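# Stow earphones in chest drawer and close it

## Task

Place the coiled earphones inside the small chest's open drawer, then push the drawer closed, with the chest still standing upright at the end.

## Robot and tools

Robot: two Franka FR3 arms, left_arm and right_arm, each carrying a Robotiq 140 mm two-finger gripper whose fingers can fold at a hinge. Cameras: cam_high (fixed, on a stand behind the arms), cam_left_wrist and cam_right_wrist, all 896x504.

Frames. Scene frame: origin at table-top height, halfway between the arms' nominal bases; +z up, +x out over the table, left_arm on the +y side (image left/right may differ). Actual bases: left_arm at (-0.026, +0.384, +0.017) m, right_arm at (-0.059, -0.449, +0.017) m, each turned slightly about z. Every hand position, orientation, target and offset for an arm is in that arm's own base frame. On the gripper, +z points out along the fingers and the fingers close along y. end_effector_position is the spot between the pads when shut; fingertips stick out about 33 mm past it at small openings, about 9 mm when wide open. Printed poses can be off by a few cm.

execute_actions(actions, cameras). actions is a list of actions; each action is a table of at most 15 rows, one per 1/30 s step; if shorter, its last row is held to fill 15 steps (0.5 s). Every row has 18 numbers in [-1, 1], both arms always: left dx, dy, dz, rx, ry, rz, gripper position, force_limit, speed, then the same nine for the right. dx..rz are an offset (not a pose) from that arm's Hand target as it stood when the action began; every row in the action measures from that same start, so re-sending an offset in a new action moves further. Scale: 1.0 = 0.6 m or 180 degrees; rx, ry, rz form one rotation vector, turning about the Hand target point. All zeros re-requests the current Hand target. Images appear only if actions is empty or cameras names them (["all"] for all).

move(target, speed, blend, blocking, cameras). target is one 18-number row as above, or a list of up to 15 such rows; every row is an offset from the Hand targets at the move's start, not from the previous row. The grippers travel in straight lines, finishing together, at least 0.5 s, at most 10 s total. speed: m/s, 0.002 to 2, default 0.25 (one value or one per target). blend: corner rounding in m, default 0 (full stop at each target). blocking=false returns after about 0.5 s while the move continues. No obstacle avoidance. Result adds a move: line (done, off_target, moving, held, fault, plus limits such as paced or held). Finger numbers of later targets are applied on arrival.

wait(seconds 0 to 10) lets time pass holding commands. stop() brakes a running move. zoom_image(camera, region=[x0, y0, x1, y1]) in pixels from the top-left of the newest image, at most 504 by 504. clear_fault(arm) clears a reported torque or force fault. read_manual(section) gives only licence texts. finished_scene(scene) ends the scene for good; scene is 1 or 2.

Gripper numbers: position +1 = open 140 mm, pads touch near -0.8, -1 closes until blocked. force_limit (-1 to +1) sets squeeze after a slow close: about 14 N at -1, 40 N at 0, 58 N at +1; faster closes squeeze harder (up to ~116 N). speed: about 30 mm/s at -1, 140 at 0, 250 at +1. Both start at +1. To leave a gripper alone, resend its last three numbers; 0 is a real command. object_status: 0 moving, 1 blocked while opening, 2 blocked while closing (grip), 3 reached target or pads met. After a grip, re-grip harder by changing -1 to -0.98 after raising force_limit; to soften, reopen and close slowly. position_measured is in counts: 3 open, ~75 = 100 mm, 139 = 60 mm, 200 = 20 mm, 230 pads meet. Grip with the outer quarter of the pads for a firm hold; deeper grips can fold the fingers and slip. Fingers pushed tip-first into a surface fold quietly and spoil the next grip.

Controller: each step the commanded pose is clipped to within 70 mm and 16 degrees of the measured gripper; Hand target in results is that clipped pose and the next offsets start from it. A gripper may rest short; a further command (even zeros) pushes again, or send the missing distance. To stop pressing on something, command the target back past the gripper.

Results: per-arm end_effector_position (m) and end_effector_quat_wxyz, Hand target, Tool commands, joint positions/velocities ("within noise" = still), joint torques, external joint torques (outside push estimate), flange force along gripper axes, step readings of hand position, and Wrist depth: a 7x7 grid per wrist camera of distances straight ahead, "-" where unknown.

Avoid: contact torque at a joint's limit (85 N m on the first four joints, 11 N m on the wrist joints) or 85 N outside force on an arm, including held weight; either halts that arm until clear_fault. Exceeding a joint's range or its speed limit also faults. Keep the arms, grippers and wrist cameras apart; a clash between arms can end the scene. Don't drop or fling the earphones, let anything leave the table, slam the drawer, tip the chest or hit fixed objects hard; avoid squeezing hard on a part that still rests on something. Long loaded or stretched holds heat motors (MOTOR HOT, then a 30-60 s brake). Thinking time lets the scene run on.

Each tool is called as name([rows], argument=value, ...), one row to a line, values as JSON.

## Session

execute_actions(actions=[])

zoom_image(camera="cam_high", region=[250, 130, 550, 410])

Scene clock: 0.00 s.
left_arm: end_effector_position=(+0.3721, +0.1158, +0.1943) position_measured=3 object_status=3 end_effector_quat_wxyz=(+0.602, +0.677, +0.235, +0.351) | right_arm: end_effector_position=(+0.1607, +0.2546, +0.1449) position_measured=3 object_status=3 end_effector_quat_wxyz=(-0.258, +0.834, +0.435, -0.221)
Joint positions: left_arm=[0.903 0.174 0.298 -2.677 -1.257 1.456 -0.072] | right_arm=[0.729 -0.276 -0.223 -2.659 0.496 1.885 -2.283]
Joint velocities: within noise
Joint torques (N m): no reading
External joint torques (N m): no reading
Flange force (N): no reading
Wrist depth (mm): cam_left_wrist=[274 390 679 - - 1892 2082 / 264 376 681 1936 - - 2015 / 254 351 626 2155 - 2174 2915 / 242 118 527 515 - 137 2503 / - 109 479 468 3490 120 96 / - 305 444 436 4859 - - / - 297 432 429 3442 765 -] | cam_right_wrist=[2266 497 376 302 253 217 191 / 2170 553 414 326 270 229 200 / 2246 621 461 355 289 243 211 / - 124 516 387 310 138 216 / - 107 564 430 336 138 101 / - 100 640 490 360 304 96 / - 2307 - 569 340 320 -]
Hand target: left_arm +0.3721, +0.1158, +0.1943; +0.602, +0.677, +0.235, +0.351 | right_arm +0.1607, +0.2546, +0.1449; -0.258, +0.834, +0.435, -0.221
Tool commands: left_gripper/position=+1.0 left_gripper/force_limit=+1.0 left_gripper/speed=+1.0 right_gripper/position=+1.0 right_gripper/force_limit=+1.0 right_gripper/speed=+1.0

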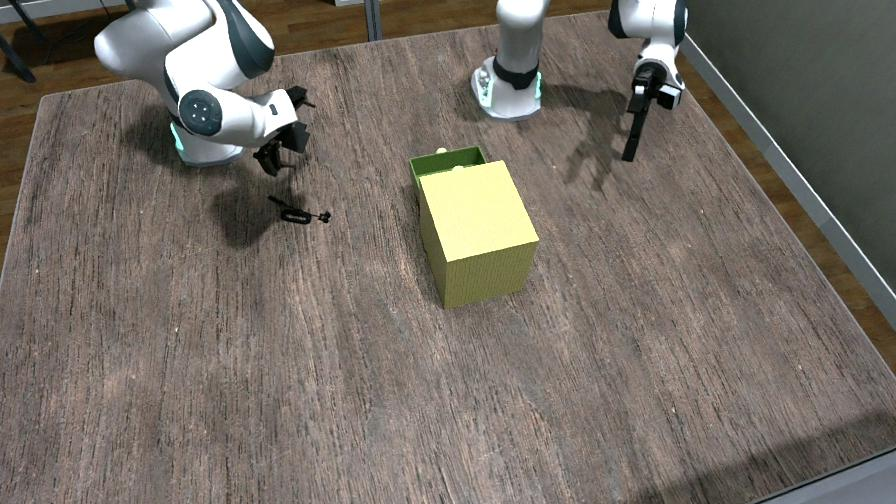

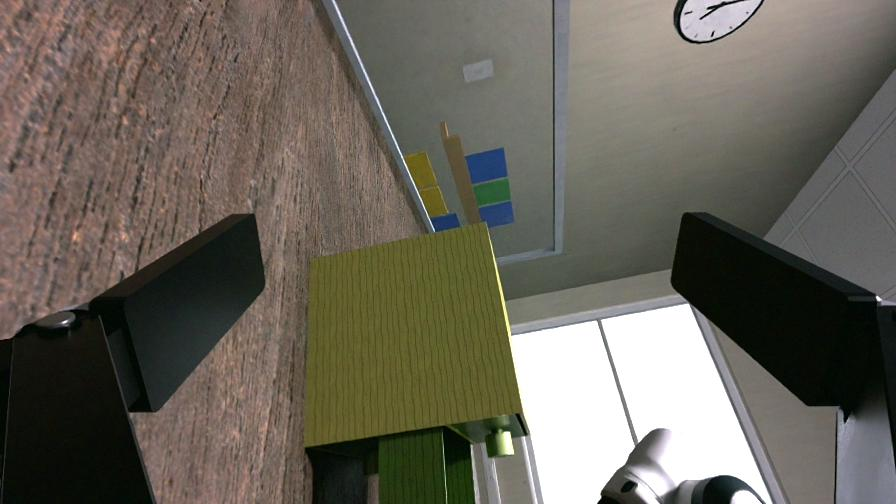

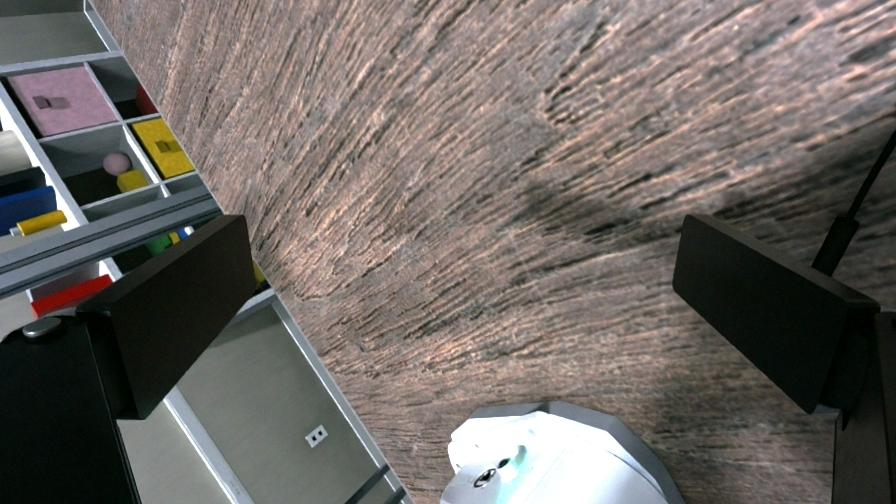

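Scaled by 1.680 from the camera's 896x504 image, which has a finer 1280x720 frame.

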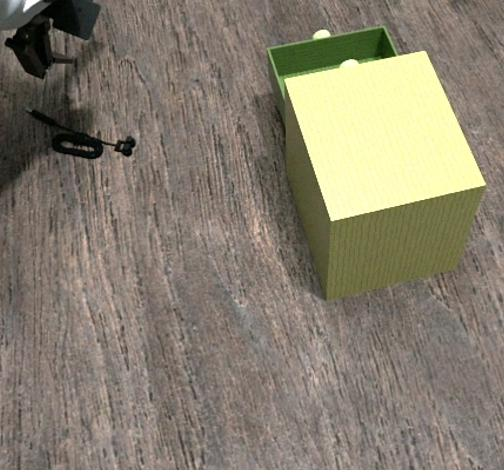

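zoom_image(camera="cam_left_wrist", region=[280, 210, 560, 504])

zoom_image(camera="cam_high", region=[390, 130, 560, 320])

zoom_image(camera="cam_high", region=[230, 60, 390, 240])

Scaled by 1.714 from the camera's 896x504 image, which has a finer 1280x720 frame.

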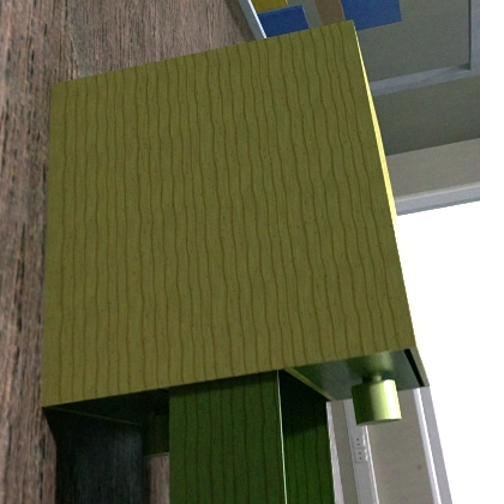

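Scaled by 2.653 from the camera's 896x504 image, which has a finer 1280x720 frame.

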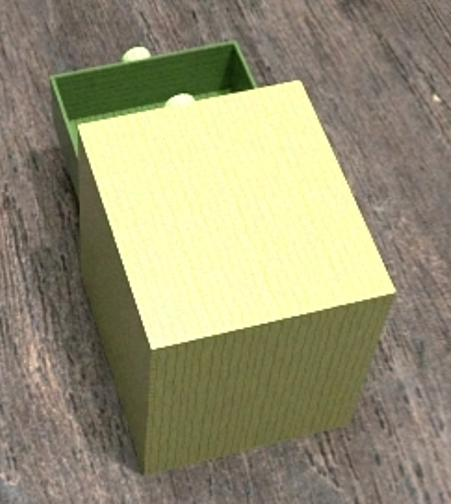

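Scaled by 2.800 from the camera's 896x504 image, which has a finer 1280x720 frame.

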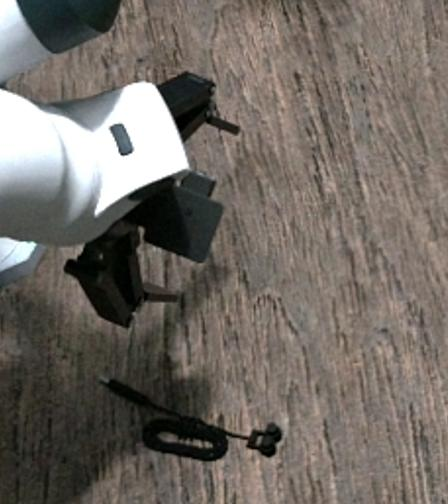

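move(target=[-0.1018,-0.1257,0.216,0.1563,0.1045,-0.1465,1,1,1,0.1822,-0.0827,0.1585,-0.311,0.1007,-0.9015,0.04,1,0], speed=0.5, cameras=["all"])

Scene clock: 17.47 s.
left_arm: end_effector_position=(+0.3120, +0.0405, +0.3235) position_measured=3 object_status=3 end_effector_quat_wxyz=(+0.439, +0.884, +0.077, +0.142) | right_arm: end_effector_position=(+0.2702, +0.2041, +0.2401) position_measured=124 object_status=3 end_effector_quat_wxyz=(+0.000, -0.525, +0.851, +0.000)
Joint positions: left_arm=[0.9 -0.589 0.044 -2.604 -0.768 1.447 -0.68] | right_arm=[-0.635 -1.315 0.91 -2.56 0.877 1.456 0.283]
Joint velocities: left_arm=[within noise] | right_arm=[0.001 0 0 0 0 0 0.005]
Joint torques (N m): left_arm=[0.81 -9.48 -0.07 23.39 -0.79 0.14 -0.1] | right_arm=[-0.18 12.91 -20.15 15.88 1.26 2.28 0.28]
External joint torques (N m): left_arm=[0.86 0.79 -0.16 0.53 0.52 -0.08 -0.19] | right_arm=[-0.27 -0.6 0.29 1.36 0.53 -0.26 0.28]
Flange force (N): left_arm=[2.0 -2.0 -3.3] | right_arm=[-4.2 0.0 -1.4]
Wrist depth (mm): cam_left_wrist=[344 402 510 447 1304 3442 - / 342 405 514 452 1284 2273 - / 341 406 513 461 1332 3218 2316 / 343 118 512 494 1092 137 566 / - 109 513 664 1082 120 96 / - 404 513 696 976 885 - / - 406 511 704 1003 914 -] | cam_right_wrist=[352 356 356 359 362 364 364 / 371 373 377 376 380 382 386 / 390 393 397 398 401 404 408 / 414 416 147 423 150 425 434 / - 84 121 449 132 88 447 / - - 474 478 480 - - / - - 506 496 508 - -]
Hand target: left_arm +0.3110, +0.0404, +0.3239; +0.439, +0.884, +0.079, +0.140 | right_arm +0.2700, +0.2050, +0.2400; +0.000, -0.522, +0.853, +0.000
Off the commanded pose: left_arm 0.001 m, 0 deg | right_arm 0.001 m, 0 deg.
move: done; limits=paced

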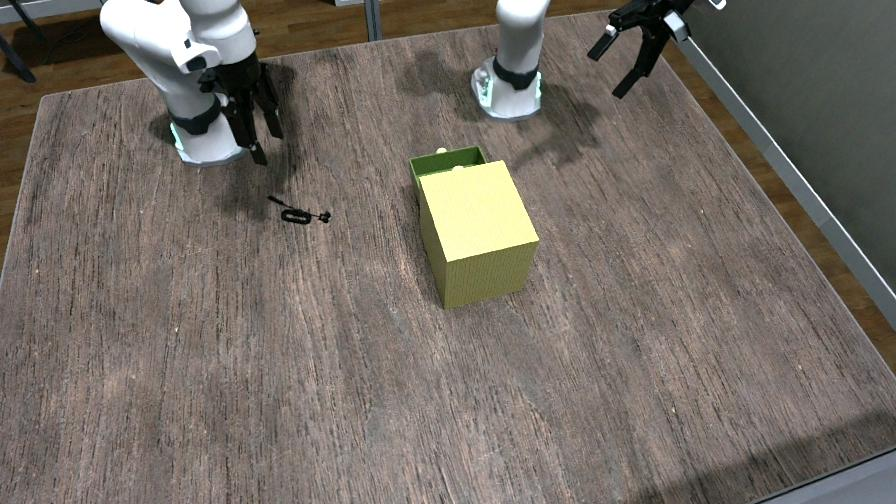

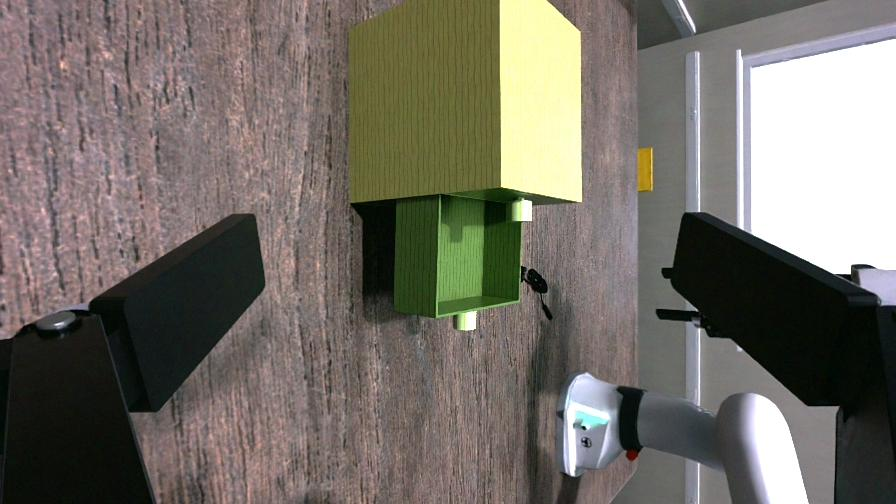

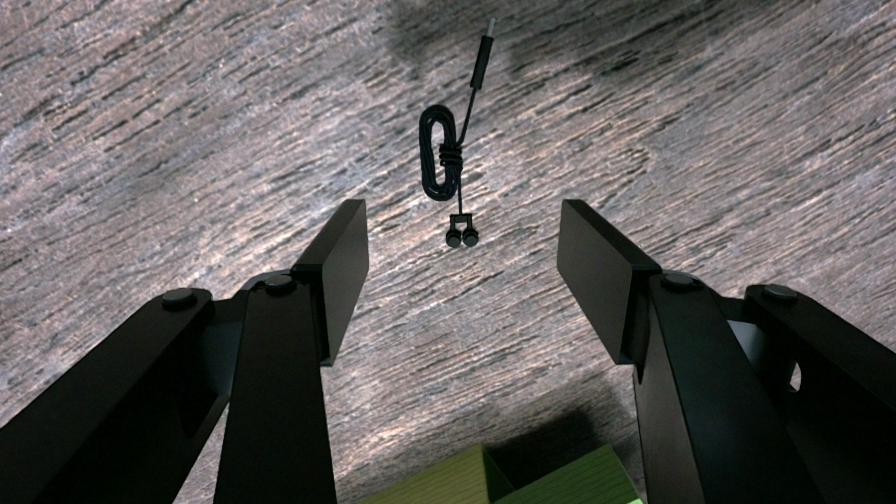

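zoom_image(camera="cam_right_wrist", region=[370, 10, 570, 260])

zoom_image(camera="cam_left_wrist", region=[330, 130, 620, 370])

Scaled by 2.016 from the camera's 896x504 image, which has a finer 1280x720 frame.

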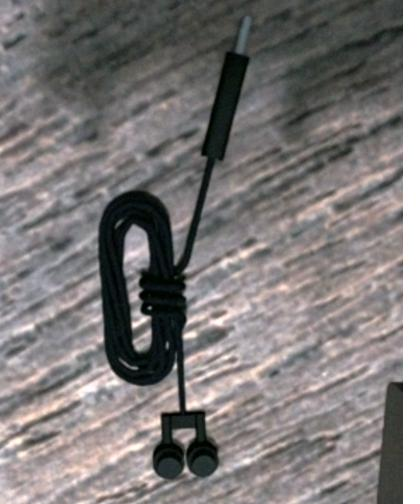

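Scaled by 1.738 from the camera's 896x504 image, which has a finer 1280x720 frame.

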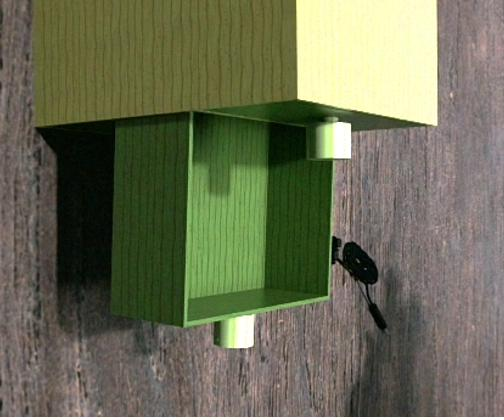

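move(target=[0,0,0,0,0,0,1,1,1,0.0118,-0.0003,-0.3,0,0,0.0167,0.04,1,0], speed=0.25, cameras=["cam_right_wrist"])

Scene clock: 21.07 s.
left_arm: end_effector_position=(+0.3120, +0.0405, +0.3235) position_measured=3 object_status=3 end_effector_quat_wxyz=(+0.439, +0.884, +0.077, +0.142) | right_arm: end_effector_position=(+0.2761, +0.2042, +0.0601) position_measured=124 object_status=3 end_effector_quat_wxyz=(-0.001, -0.542, +0.841, +0.000)
Joint positions: left_arm=[0.9 -0.589 0.044 -2.604 -0.768 1.447 -0.68] | right_arm=[-0.627 -1.34 1.404 -2.767 1.33 1.724 0.174]
Joint velocities: left_arm=[within noise] | right_arm=[0 0 0.001 0 0 0.001 -0.005]
Joint torques (N m): left_arm=[0.81 -9.51 -0.07 23.4 -0.8 0.14 -0.13] | right_arm=[-0.17 13.61 -21.64 7.78 1.26 2.8 -0.23]
External joint torques (N m): left_arm=[0.86 0.67 -0.15 0.57 0.52 -0.08 -0.22] | right_arm=[-0.24 0.14 0.18 1.15 0.53 0.25 -0.23]
Flange force (N): left_arm=[1.7 -1.7 -3.2] | right_arm=[-3.5 -3.5 2.4]
Wrist depth (mm): cam_left_wrist=[341 404 516 449 1271 - - / 341 404 512 449 1174 2174 - / 342 404 515 465 1347 3059 - / 343 118 509 - 1101 137 105 / - 109 513 716 1003 119 96 / - 401 509 696 976 914 - / - 402 512 696 991 898 -] | cam_right_wrist=[188 189 191 193 194 195 198 / 198 199 201 202 205 206 207 / 209 210 211 210 215 217 219 / 221 222 147 227 173 228 233 / - 82 120 237 235 88 91 / - - 254 256 258 - - / - - 272 274 277 - -]
Hand target: left_arm +0.3110, +0.0404, +0.3239; +0.439, +0.884, +0.079, +0.140 | right_arm +0.2771, +0.2048, +0.0600; +0.000, -0.544, +0.839, +0.000
Off the commanded pose: left_arm 0.001 m, 0 deg | right_arm 0.001 m, 0 deg.
move: done
Images, in order (width x height): cam_right_wrist 896x504.

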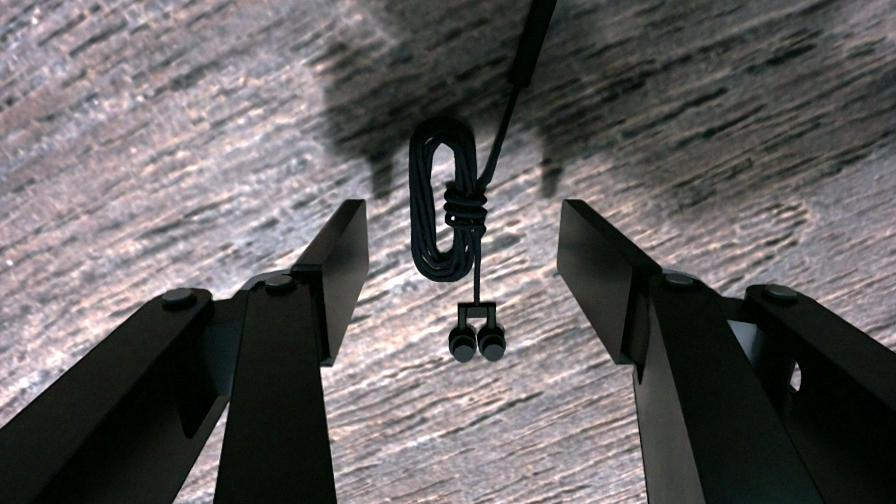

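move([
  [0,0,0,0,0,0,1,1,1,0.006,-0.0057,-0.0713,0,0,0,0.04,1,0],
  [0,0,0,0,0,0,1,1,1,0.006,-0.0057,-0.0713,0,0,0,-1,-0.7,-1],
], speed=0.1, cameras=["cam_right_wrist"])

Scene clock: 25.13 s.
left_arm: end_effector_position=(+0.3120, +0.0405, +0.3235) position_measured=3 object_status=3 end_effector_quat_wxyz=(+0.439, +0.884, +0.077, +0.142) | right_arm: end_effector_position=(+0.2803, +0.2008, +0.0175) position_measured=211 object_status=0 end_effector_quat_wxyz=(+0.000, -0.542, +0.840, +0.000)
Joint positions: left_arm=[0.9 -0.589 0.044 -2.604 -0.768 1.447 -0.68] | right_arm=[-0.672 -1.335 1.551 -2.769 1.464 1.783 0.134]
Joint torques (N m): left_arm=[0.79 -9.48 -0.1 23.43 -0.79 0.14 -0.15] | right_arm=[0.06 14.74 -21.26 4.89 1.28 2.62 -0.2]
External joint torques (N m): left_arm=[0.75 0.73 -0.27 0.56 0.51 -0.1 -0.24] | right_arm=[0.02 0.61 0.7 1.03 0.56 0.07 -0.2]
Flange force (N): left_arm=[2.1 -1.6 -3.1] | right_arm=[-2.7 -2.3 4.6]
Wrist depth (mm): cam_left_wrist=[340 406 495 447 1339 3022 2881 / 343 404 496 450 1304 4589 2784 / 344 405 508 461 1347 3059 2338 / 343 118 512 - 1011 137 2503 / - 109 513 704 1007 119 96 / - 404 512 692 979 935 - / - 403 514 690 991 888 -] | cam_right_wrist=[150 151 152 153 154 156 158 / 157 158 160 161 163 164 165 / 166 167 169 167 172 173 174 / 176 176 177 124 179 184 185 / 186 185 - 94 94 191 197 / 195 - - - 67 - 208 / - - - - - - -]
Hand target: left_arm +0.3110, +0.0404, +0.3239; +0.439, +0.884, +0.079, +0.140 | right_arm +0.2807, +0.2014, +0.0172; +0.000, -0.544, +0.839, +0.000
Off the commanded pose: left_arm 0.001 m, 0 deg | right_arm 0.001 m, 0 deg.
move: done
Images, in order (width x height): cam_right_wrist 896x504.

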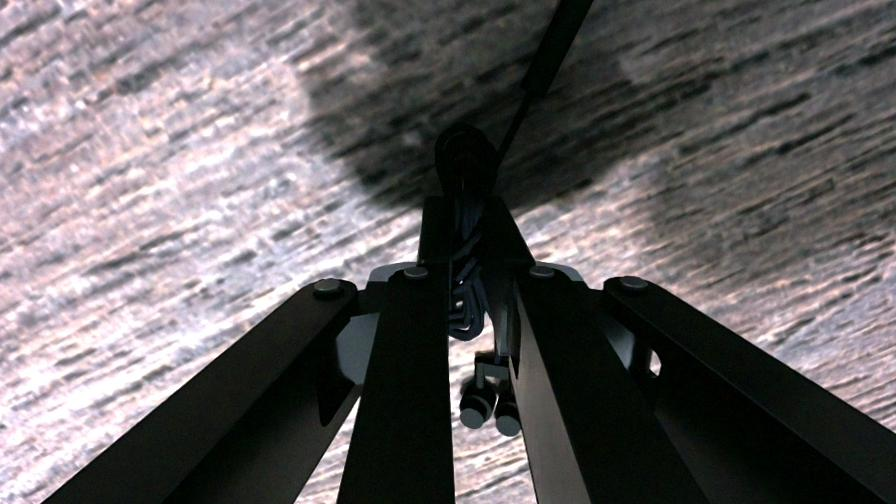

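move([
  [0,0,0,0,0,0,1,1,1,0,0,0.1,0,0,0,-1,-0.7,-1],
  [0,0,0,0,0,0,1,1,1,0,0.0333,0.5,0,0,0.05,-1,-0.7,-1],
], speed=[0.08,0.25], blend=0.03, cameras=["all"])

Scene clock: 31.50 s.
left_arm: end_effector_position=(+0.3120, +0.0405, +0.3235) position_measured=3 object_status=3 end_effector_quat_wxyz=(+0.439, +0.884, +0.077, +0.142) | right_arm: end_effector_position=(+0.2814, +0.2217, +0.3166) position_measured=211 object_status=2 end_effector_quat_wxyz=(+0.001, -0.609, +0.793, +0.000)
Joint positions: left_arm=[0.9 -0.589 0.044 -2.604 -0.768 1.447 -0.68] | right_arm=[-0.667 -1.188 0.816 -2.35 0.76 1.382 0.149]
Joint velocities: left_arm=[within noise] | right_arm=[0.001 0.001 0.001 0.001 -0.001 -0.004 0]
Joint torques (N m): left_arm=[0.85 -9.46 -0.02 23.42 -0.81 0.12 -0.13] | right_arm=[0.41 13.22 -20.57 17.46 0.61 2.29 0.07]
External joint torques (N m): left_arm=[0.85 0.74 -0.18 0.58 0.5 -0.11 -0.21] | right_arm=[0.3 -0.04 -0.34 1.5 -0.12 -0.28 0.07]
Flange force (N): left_arm=[2.0 -1.8 -3.3] | right_arm=[-2.1 -0.3 -4.5]
Wrist depth (mm): cam_left_wrist=[340 405 493 439 1227 - - / 343 406 511 449 1361 3349 - / 342 406 514 447 1186 3022 - / 343 118 513 477 1087 137 546 / - 109 514 700 1092 120 96 / - 404 512 692 976 888 - / - 405 510 692 1003 888 -] | cam_right_wrist=[424 425 428 431 432 435 434 / 443 446 449 452 456 458 458 / 468 472 476 475 480 482 488 / 496 498 496 113 501 512 512 / 526 520 - 94 94 533 547 / 552 - - - 67 - 575 / - - - - - - -]
Hand target: left_arm +0.3110, +0.0404, +0.3239; +0.439, +0.884, +0.079, +0.140 | right_arm +0.2807, +0.2213, +0.3172; +0.000, -0.608, +0.794, +0.000
Off the commanded pose: left_arm 0.001 m, 0 deg | right_arm 0.001 m, 0 deg.
move: done

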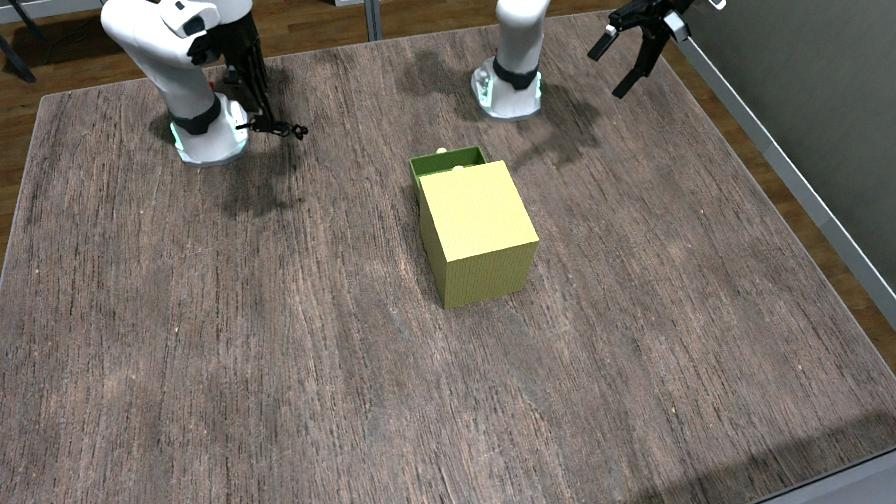

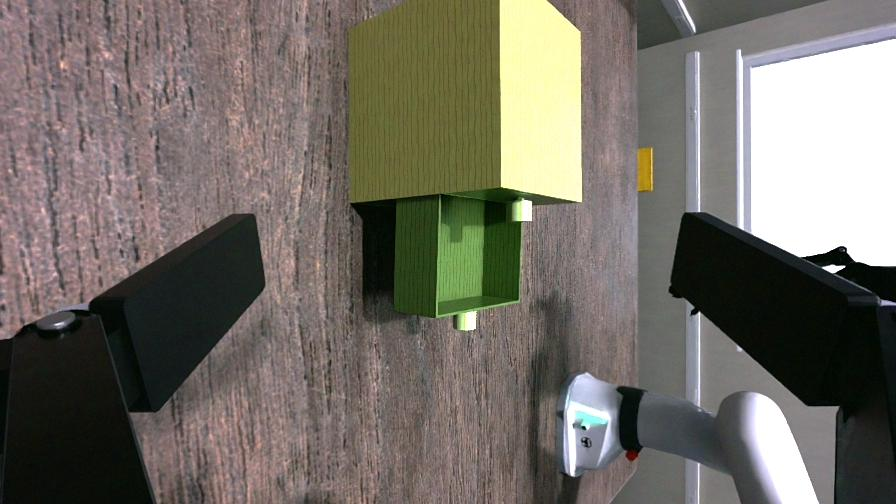

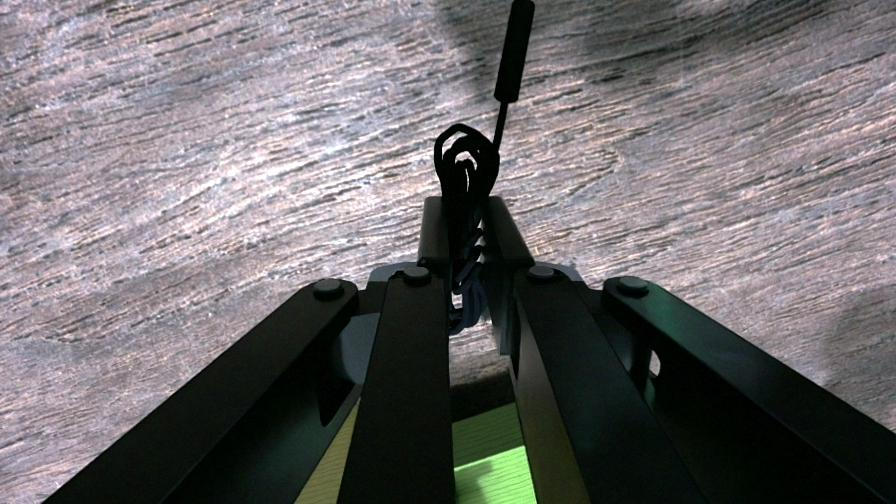

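move(target=[0,0,0,0,0,0,1,1,1,0.0155,0.6112,0.005,0,0,0.1017,-1,-0.7,-1], speed=0.3, cameras=["all"])

Scene clock: 36.40 s.
left_arm: end_effector_position=(+0.3120, +0.0405, +0.3235) position_measured=3 object_status=3 end_effector_quat_wxyz=(+0.439, +0.884, +0.077, +0.142) | right_arm: end_effector_position=(+0.2908, +0.5877, +0.3204) position_measured=211 object_status=2 end_effector_quat_wxyz=(-0.001, +0.729, -0.685, +0.001)
Joint positions: left_arm=[0.9 -0.589 0.044 -2.604 -0.768 1.447 -0.68] | right_arm=[-1.123 -1.038 1.422 -1.316 1.073 1.319 0.534]
Joint velocities: left_arm=[within noise] | right_arm=[0 0 0 -0.001 0.002 0 0.006]
Joint torques (N m): left_arm=[0.79 -9.52 -0.08 23.45 -0.8 0.12 -0.08] | right_arm=[-0.15 38.46 -24.56 10.49 1.25 2.28 0.15]
External joint torques (N m): left_arm=[0.8 0.79 -0.21 0.51 0.52 -0.1 -0.16] | right_arm=[-0.12 0.1 0.4 1.17 0.54 -0.23 0.15]
Flange force (N): left_arm=[2.0 -2.0 -3.2] | right_arm=[-7.6 -4.3 -3.8]
Wrist depth (mm): cam_left_wrist=[341 405 514 448 1239 2753 - / 344 406 492 445 1197 2581 - / 342 404 492 455 1209 2784 - / 344 118 511 - 1092 137 314 / - 109 515 702 1007 120 96 / - 403 511 700 991 939 - / - 402 513 692 979 901 -] | cam_right_wrist=[- 242 280 433 438 438 438 / 257 255 280 381 461 463 463 / 269 269 289 164 490 490 490 / 284 282 285 123 509 518 520 / 544 295 - 94 94 512 523 / 569 - - - 67 - 575 / - - - - - - -]
Hand target: left_arm +0.3110, +0.0404, +0.3239; +0.439, +0.884, +0.079, +0.140 | right_arm +0.2900, +0.5881, +0.3202; +0.000, +0.727, -0.687, +0.000
Off the commanded pose: left_arm 0.001 m, 0 deg | right_arm 0.001 m, 0 deg.
move: done

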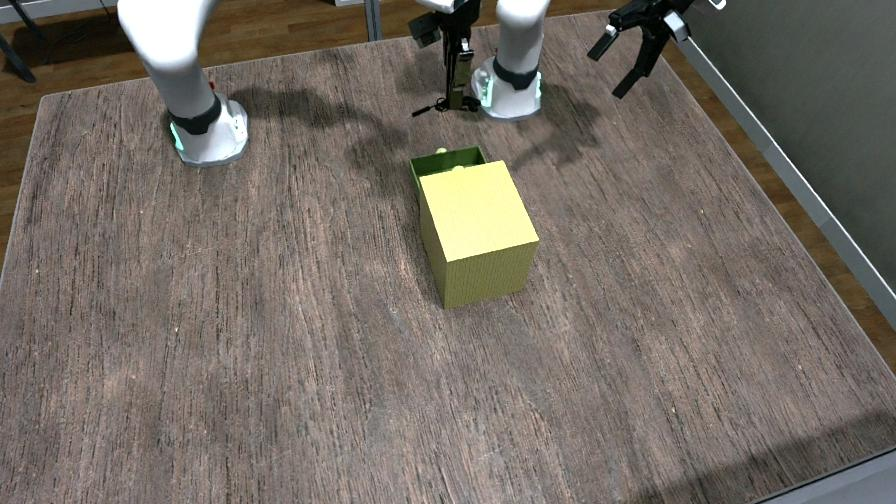

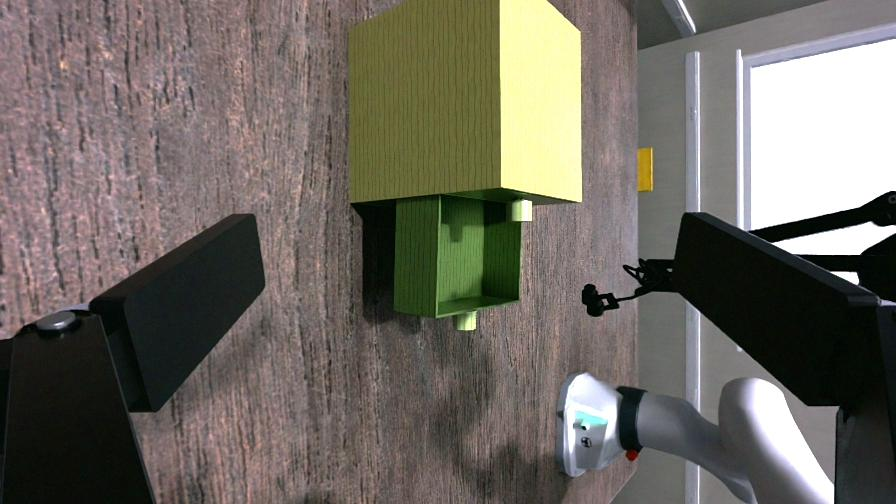

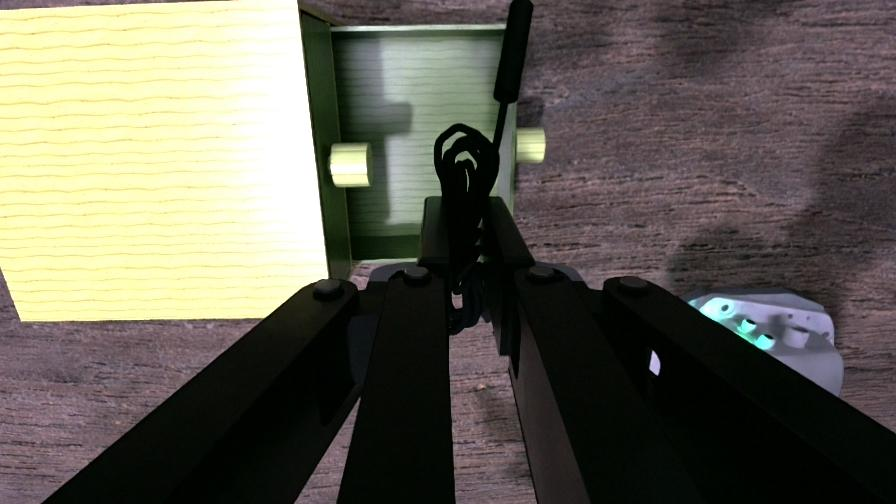

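zoom_image(camera="cam_right_wrist", region=[280, 0, 580, 290])

zoom_image(camera="cam_left_wrist", region=[380, 170, 700, 350])

Scaled by 1.680 from the camera's 896x504 image, which has a finer 1280x720 frame.

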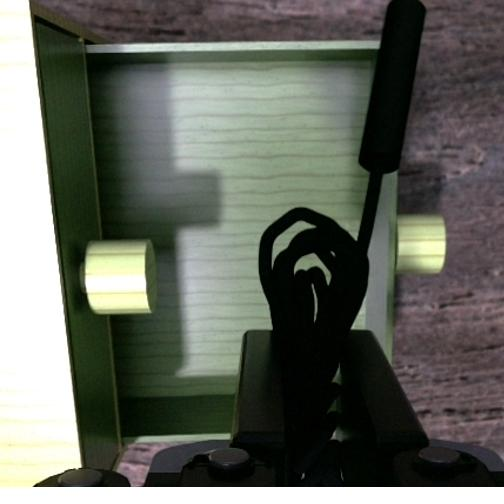

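Scaled by 1.575 from the camera's 896x504 image, which has a finer 1280x720 frame.

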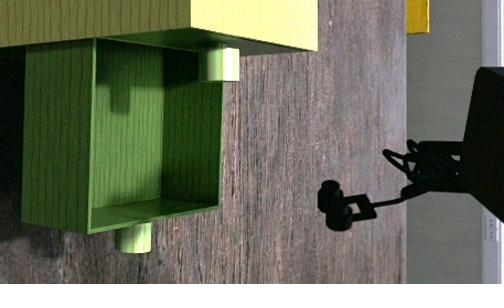

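move(target=[0,0,0,0,0,0,1,1,1,0,0,-0.2253,0.0043,-0.0777,0,-1,-0.7,-1], speed=0.22, cameras=["cam_high","cam_left_wrist","cam_right_wrist"])

zoom_image(camera="cam_left_wrist", region=[340, 130, 640, 350])

Scene clock: 42.87 s.
left_arm: end_effector_position=(+0.3120, +0.0405, +0.3235) position_measured=3 object_status=3 end_effector_quat_wxyz=(+0.439, +0.884, +0.077, +0.142) | right_arm: end_effector_position=(+0.2888, +0.5874, +0.1843) position_measured=211 object_status=2 end_effector_quat_wxyz=(-0.087, +0.720, -0.683, +0.084)
Joint positions: left_arm=[0.9 -0.589 0.044 -2.604 -0.768 1.447 -0.68] | right_arm=[-0.822 -1.353 1.415 -1.761 1.213 1.677 0.477]
Joint velocities: left_arm=[within noise] | right_arm=[0.002 -0.001 0 -0.002 0 0.003 -0.004]
Joint torques (N m): left_arm=[0.81 -9.48 -0.06 23.43 -0.79 0.14 -0.11] | right_arm=[0.37 34.5 -31.88 5.29 0.97 3.32 -0.21]
External joint torques (N m): left_arm=[0.81 0.71 -0.2 0.63 0.51 -0.08 -0.19] | right_arm=[0.15 0.24 -0.1 0 0.49 0.33 -0.19]
Flange force (N): left_arm=[2.1 -1.8 -3.3] | right_arm=[0.8 0.2 0.7]
Wrist depth (mm): cam_left_wrist=[341 405 514 449 1169 3177 - / 341 406 514 450 1197 4675 - / 342 404 516 468 1163 2693 - / 341 118 513 474 942 136 107 / - 109 512 694 882 128 96 / - 404 515 702 983 891 - / - 404 514 706 972 888 -] | cam_right_wrist=[142 142 - - 289 284 271 / 149 146 190 - 321 298 282 / 160 157 177 158 - 311 296 / 171 163 186 113 336 330 311 / 184 173 - 94 94 337 327 / - - - - 67 - 337 / - - - - - - -]
Hand target: left_arm +0.3110, +0.0404, +0.3239; +0.439, +0.884, +0.079, +0.140 | right_arm +0.2900, +0.5881, +0.1851; -0.089, +0.721, -0.682, +0.084
Off the commanded pose: left_arm 0.001 m, 0 deg | right_arm 0.002 m, 0 deg.
move: done

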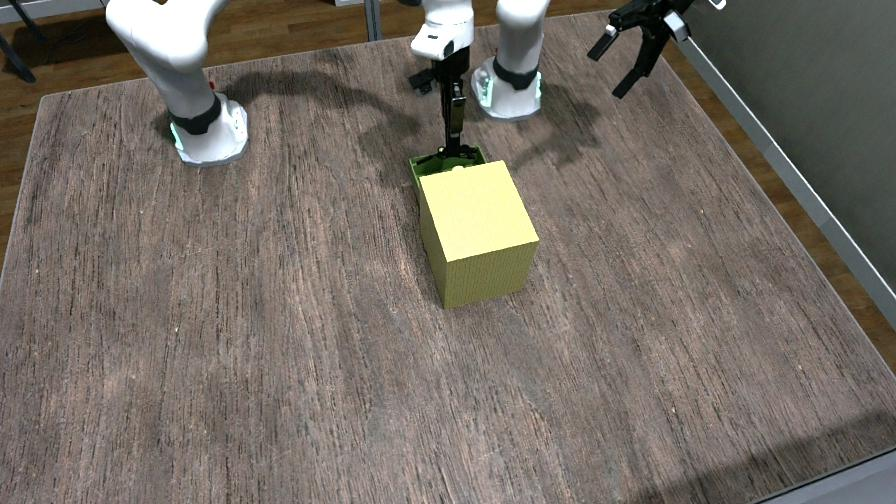

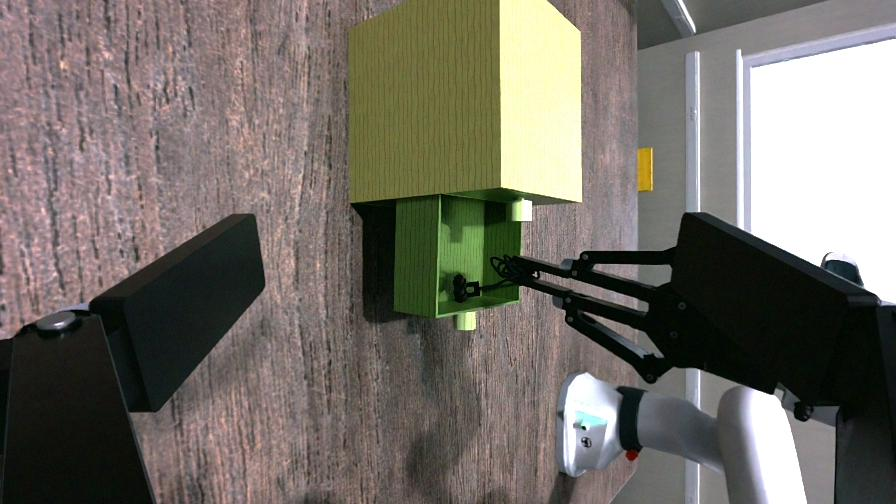

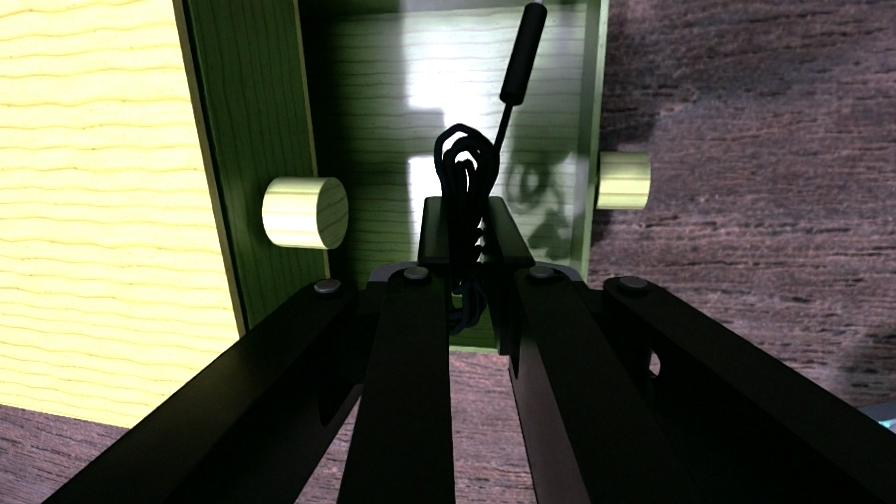

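Scaled by 1.680 from the camera's 896x504 image, which has a finer 1280x720 frame.

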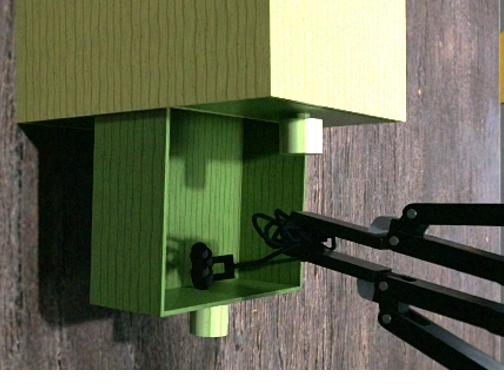

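zoom_image(camera="cam_right_wrist", region=[300, 0, 660, 380])

zoom_image(camera="cam_left_wrist", region=[390, 180, 550, 320])

Scaled by 1.326 from the camera's 896x504 image, which has a finer 1280x720 frame.

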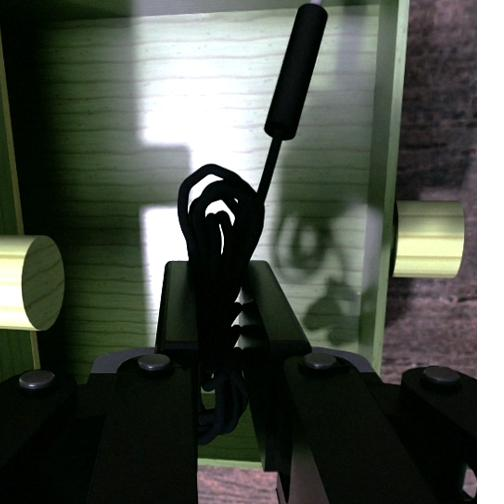

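Scaled by 3.150 from the camera's 896x504 image, which has a finer 1280x720 frame.

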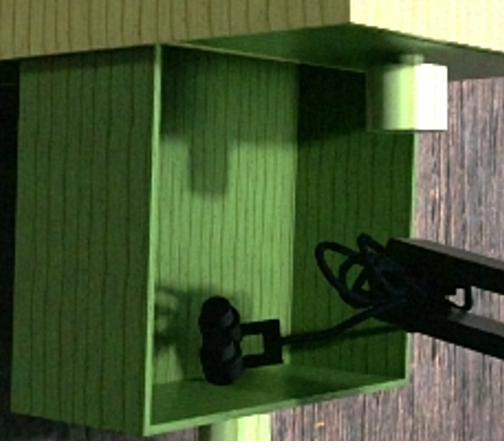

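move(target=[0,0,0,0,0,0,1,1,1,0.0103,-0.0043,0,0.0012,-0.0222,-0.0556,-1,-0.7,-1], speed=0.2, cameras=["all"])

zoom_image(camera="cam_left_wrist", region=[390, 180, 550, 320])

zoom_image(camera="cam_high", region=[390, 120, 510, 220])

zoom_image(camera="cam_right_wrist", region=[260, 0, 660, 400])

Scene clock: 51.17 s.
left_arm: end_effector_position=(+0.3120, +0.0405, +0.3235) position_measured=3 object_status=3 end_effector_quat_wxyz=(+0.439, +0.884, +0.077, +0.142) | right_arm: end_effector_position=(+0.2958, +0.5858, +0.1845) position_measured=211 object_status=2 end_effector_quat_wxyz=(+0.106, -0.659, +0.736, -0.115)
Joint positions: left_arm=[0.9 -0.589 0.044 -2.604 -0.768 1.447 -0.68] | right_arm=[-0.82 -1.43 1.386 -1.744 1.211 1.667 0.657]
Joint velocities: left_arm=[within noise] | right_arm=[0 0 0 0.001 0 0 0.006]
Joint torques (N m): left_arm=[0.82 -9.49 -0.04 23.41 -0.79 0.14 -0.11] | right_arm=[-0.1 35.22 -32.5 4.16 0.5 2.76 0.09]
External joint torques (N m): left_arm=[0.8 0.7 -0.2 0.59 0.51 -0.08 -0.19] | right_arm=[0.1 -0.24 -0.22 1.11 0.21 -0.28 0.12]
Flange force (N): left_arm=[2.0 -1.7 -3.2] | right_arm=[-4.4 -0.7 -1.1]
Wrist depth (mm): cam_left_wrist=[343 406 512 424 1221 2848 - / 344 407 514 415 1180 3022 - / 342 406 513 515 1277 2950 - / 343 118 512 - 935 137 107 / - 109 514 690 882 128 96 / - 403 511 688 960 898 - / - 404 513 694 991 898 -] | cam_right_wrist=[153 147 218 259 - 277 261 / 160 153 187 - - 290 273 / 171 163 194 - - 302 286 / 187 170 180 118 119 320 300 / 204 186 - 94 94 326 312 / - - - - 67 - 322 / - - - - - - -]
Hand target: left_arm +0.3110, +0.0404, +0.3239; +0.439, +0.884, +0.079, +0.140 | right_arm +0.2962, +0.5855, +0.1851; +0.106, -0.656, +0.739, -0.115
Off the commanded pose: left_arm 0.001 m, 0 deg | right_arm 0.001 m, 0 deg.
move: done

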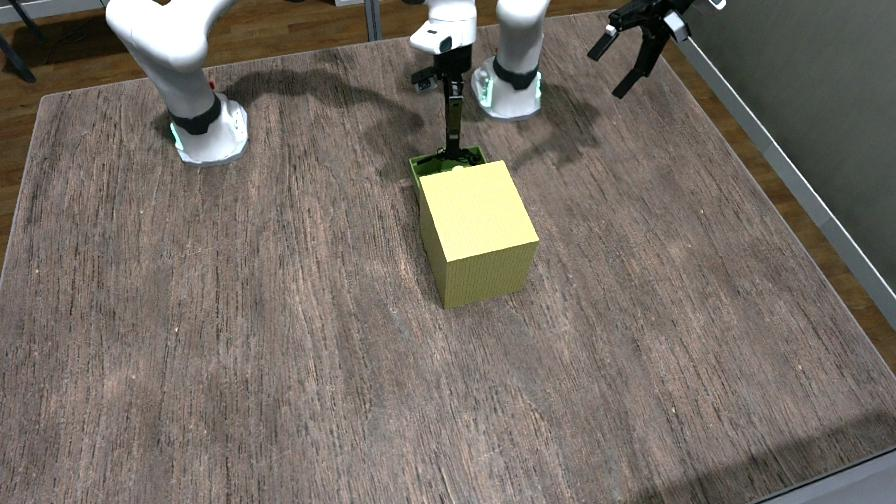

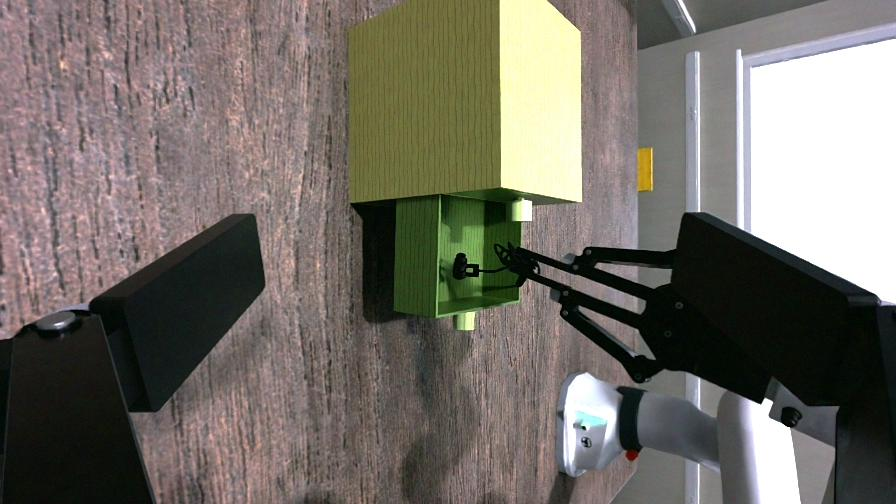

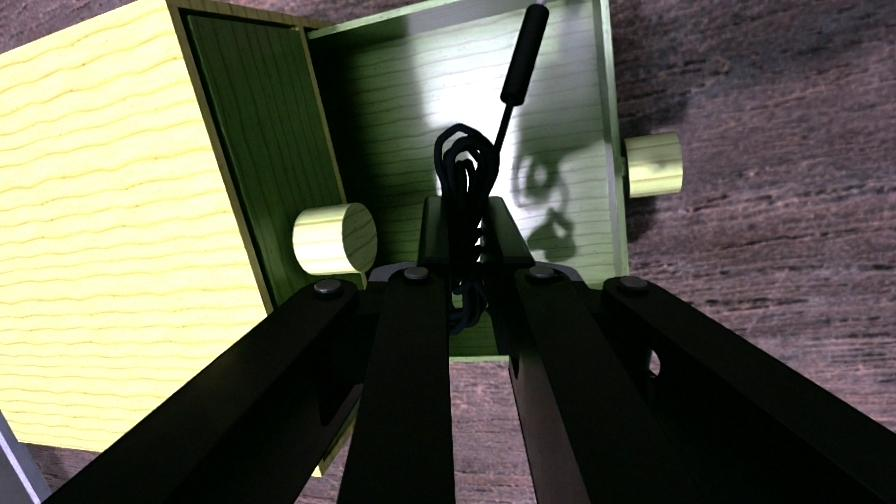

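Scaled by 3.150 from the camera's 896x504 image, which has a finer 1280x720 frame.

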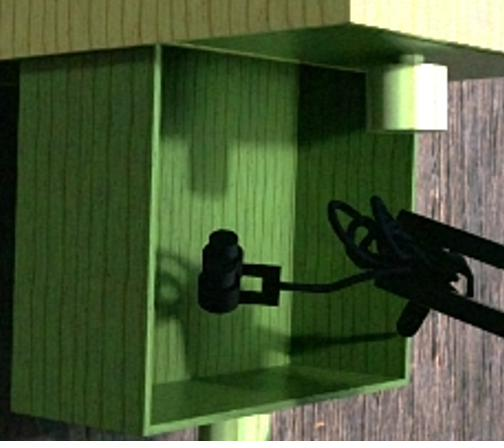

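Scaled by 4.200 from the camera's 896x504 image, which has a finer 1280x720 frame.

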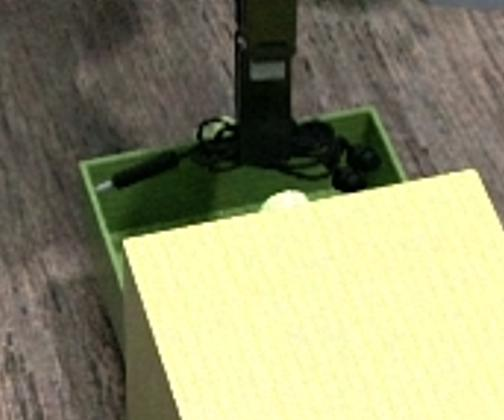

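Scaled by 1.260 from the camera's 896x504 image, which has a finer 1280x720 frame.

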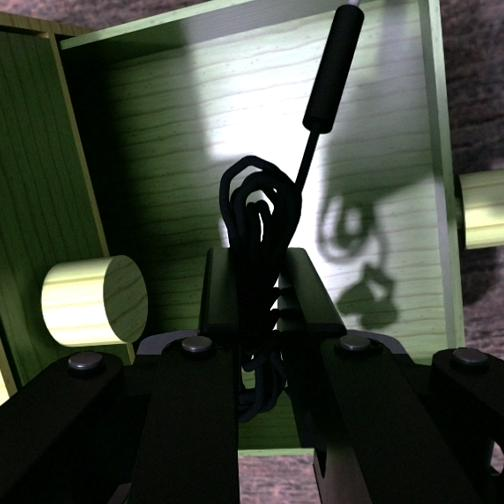

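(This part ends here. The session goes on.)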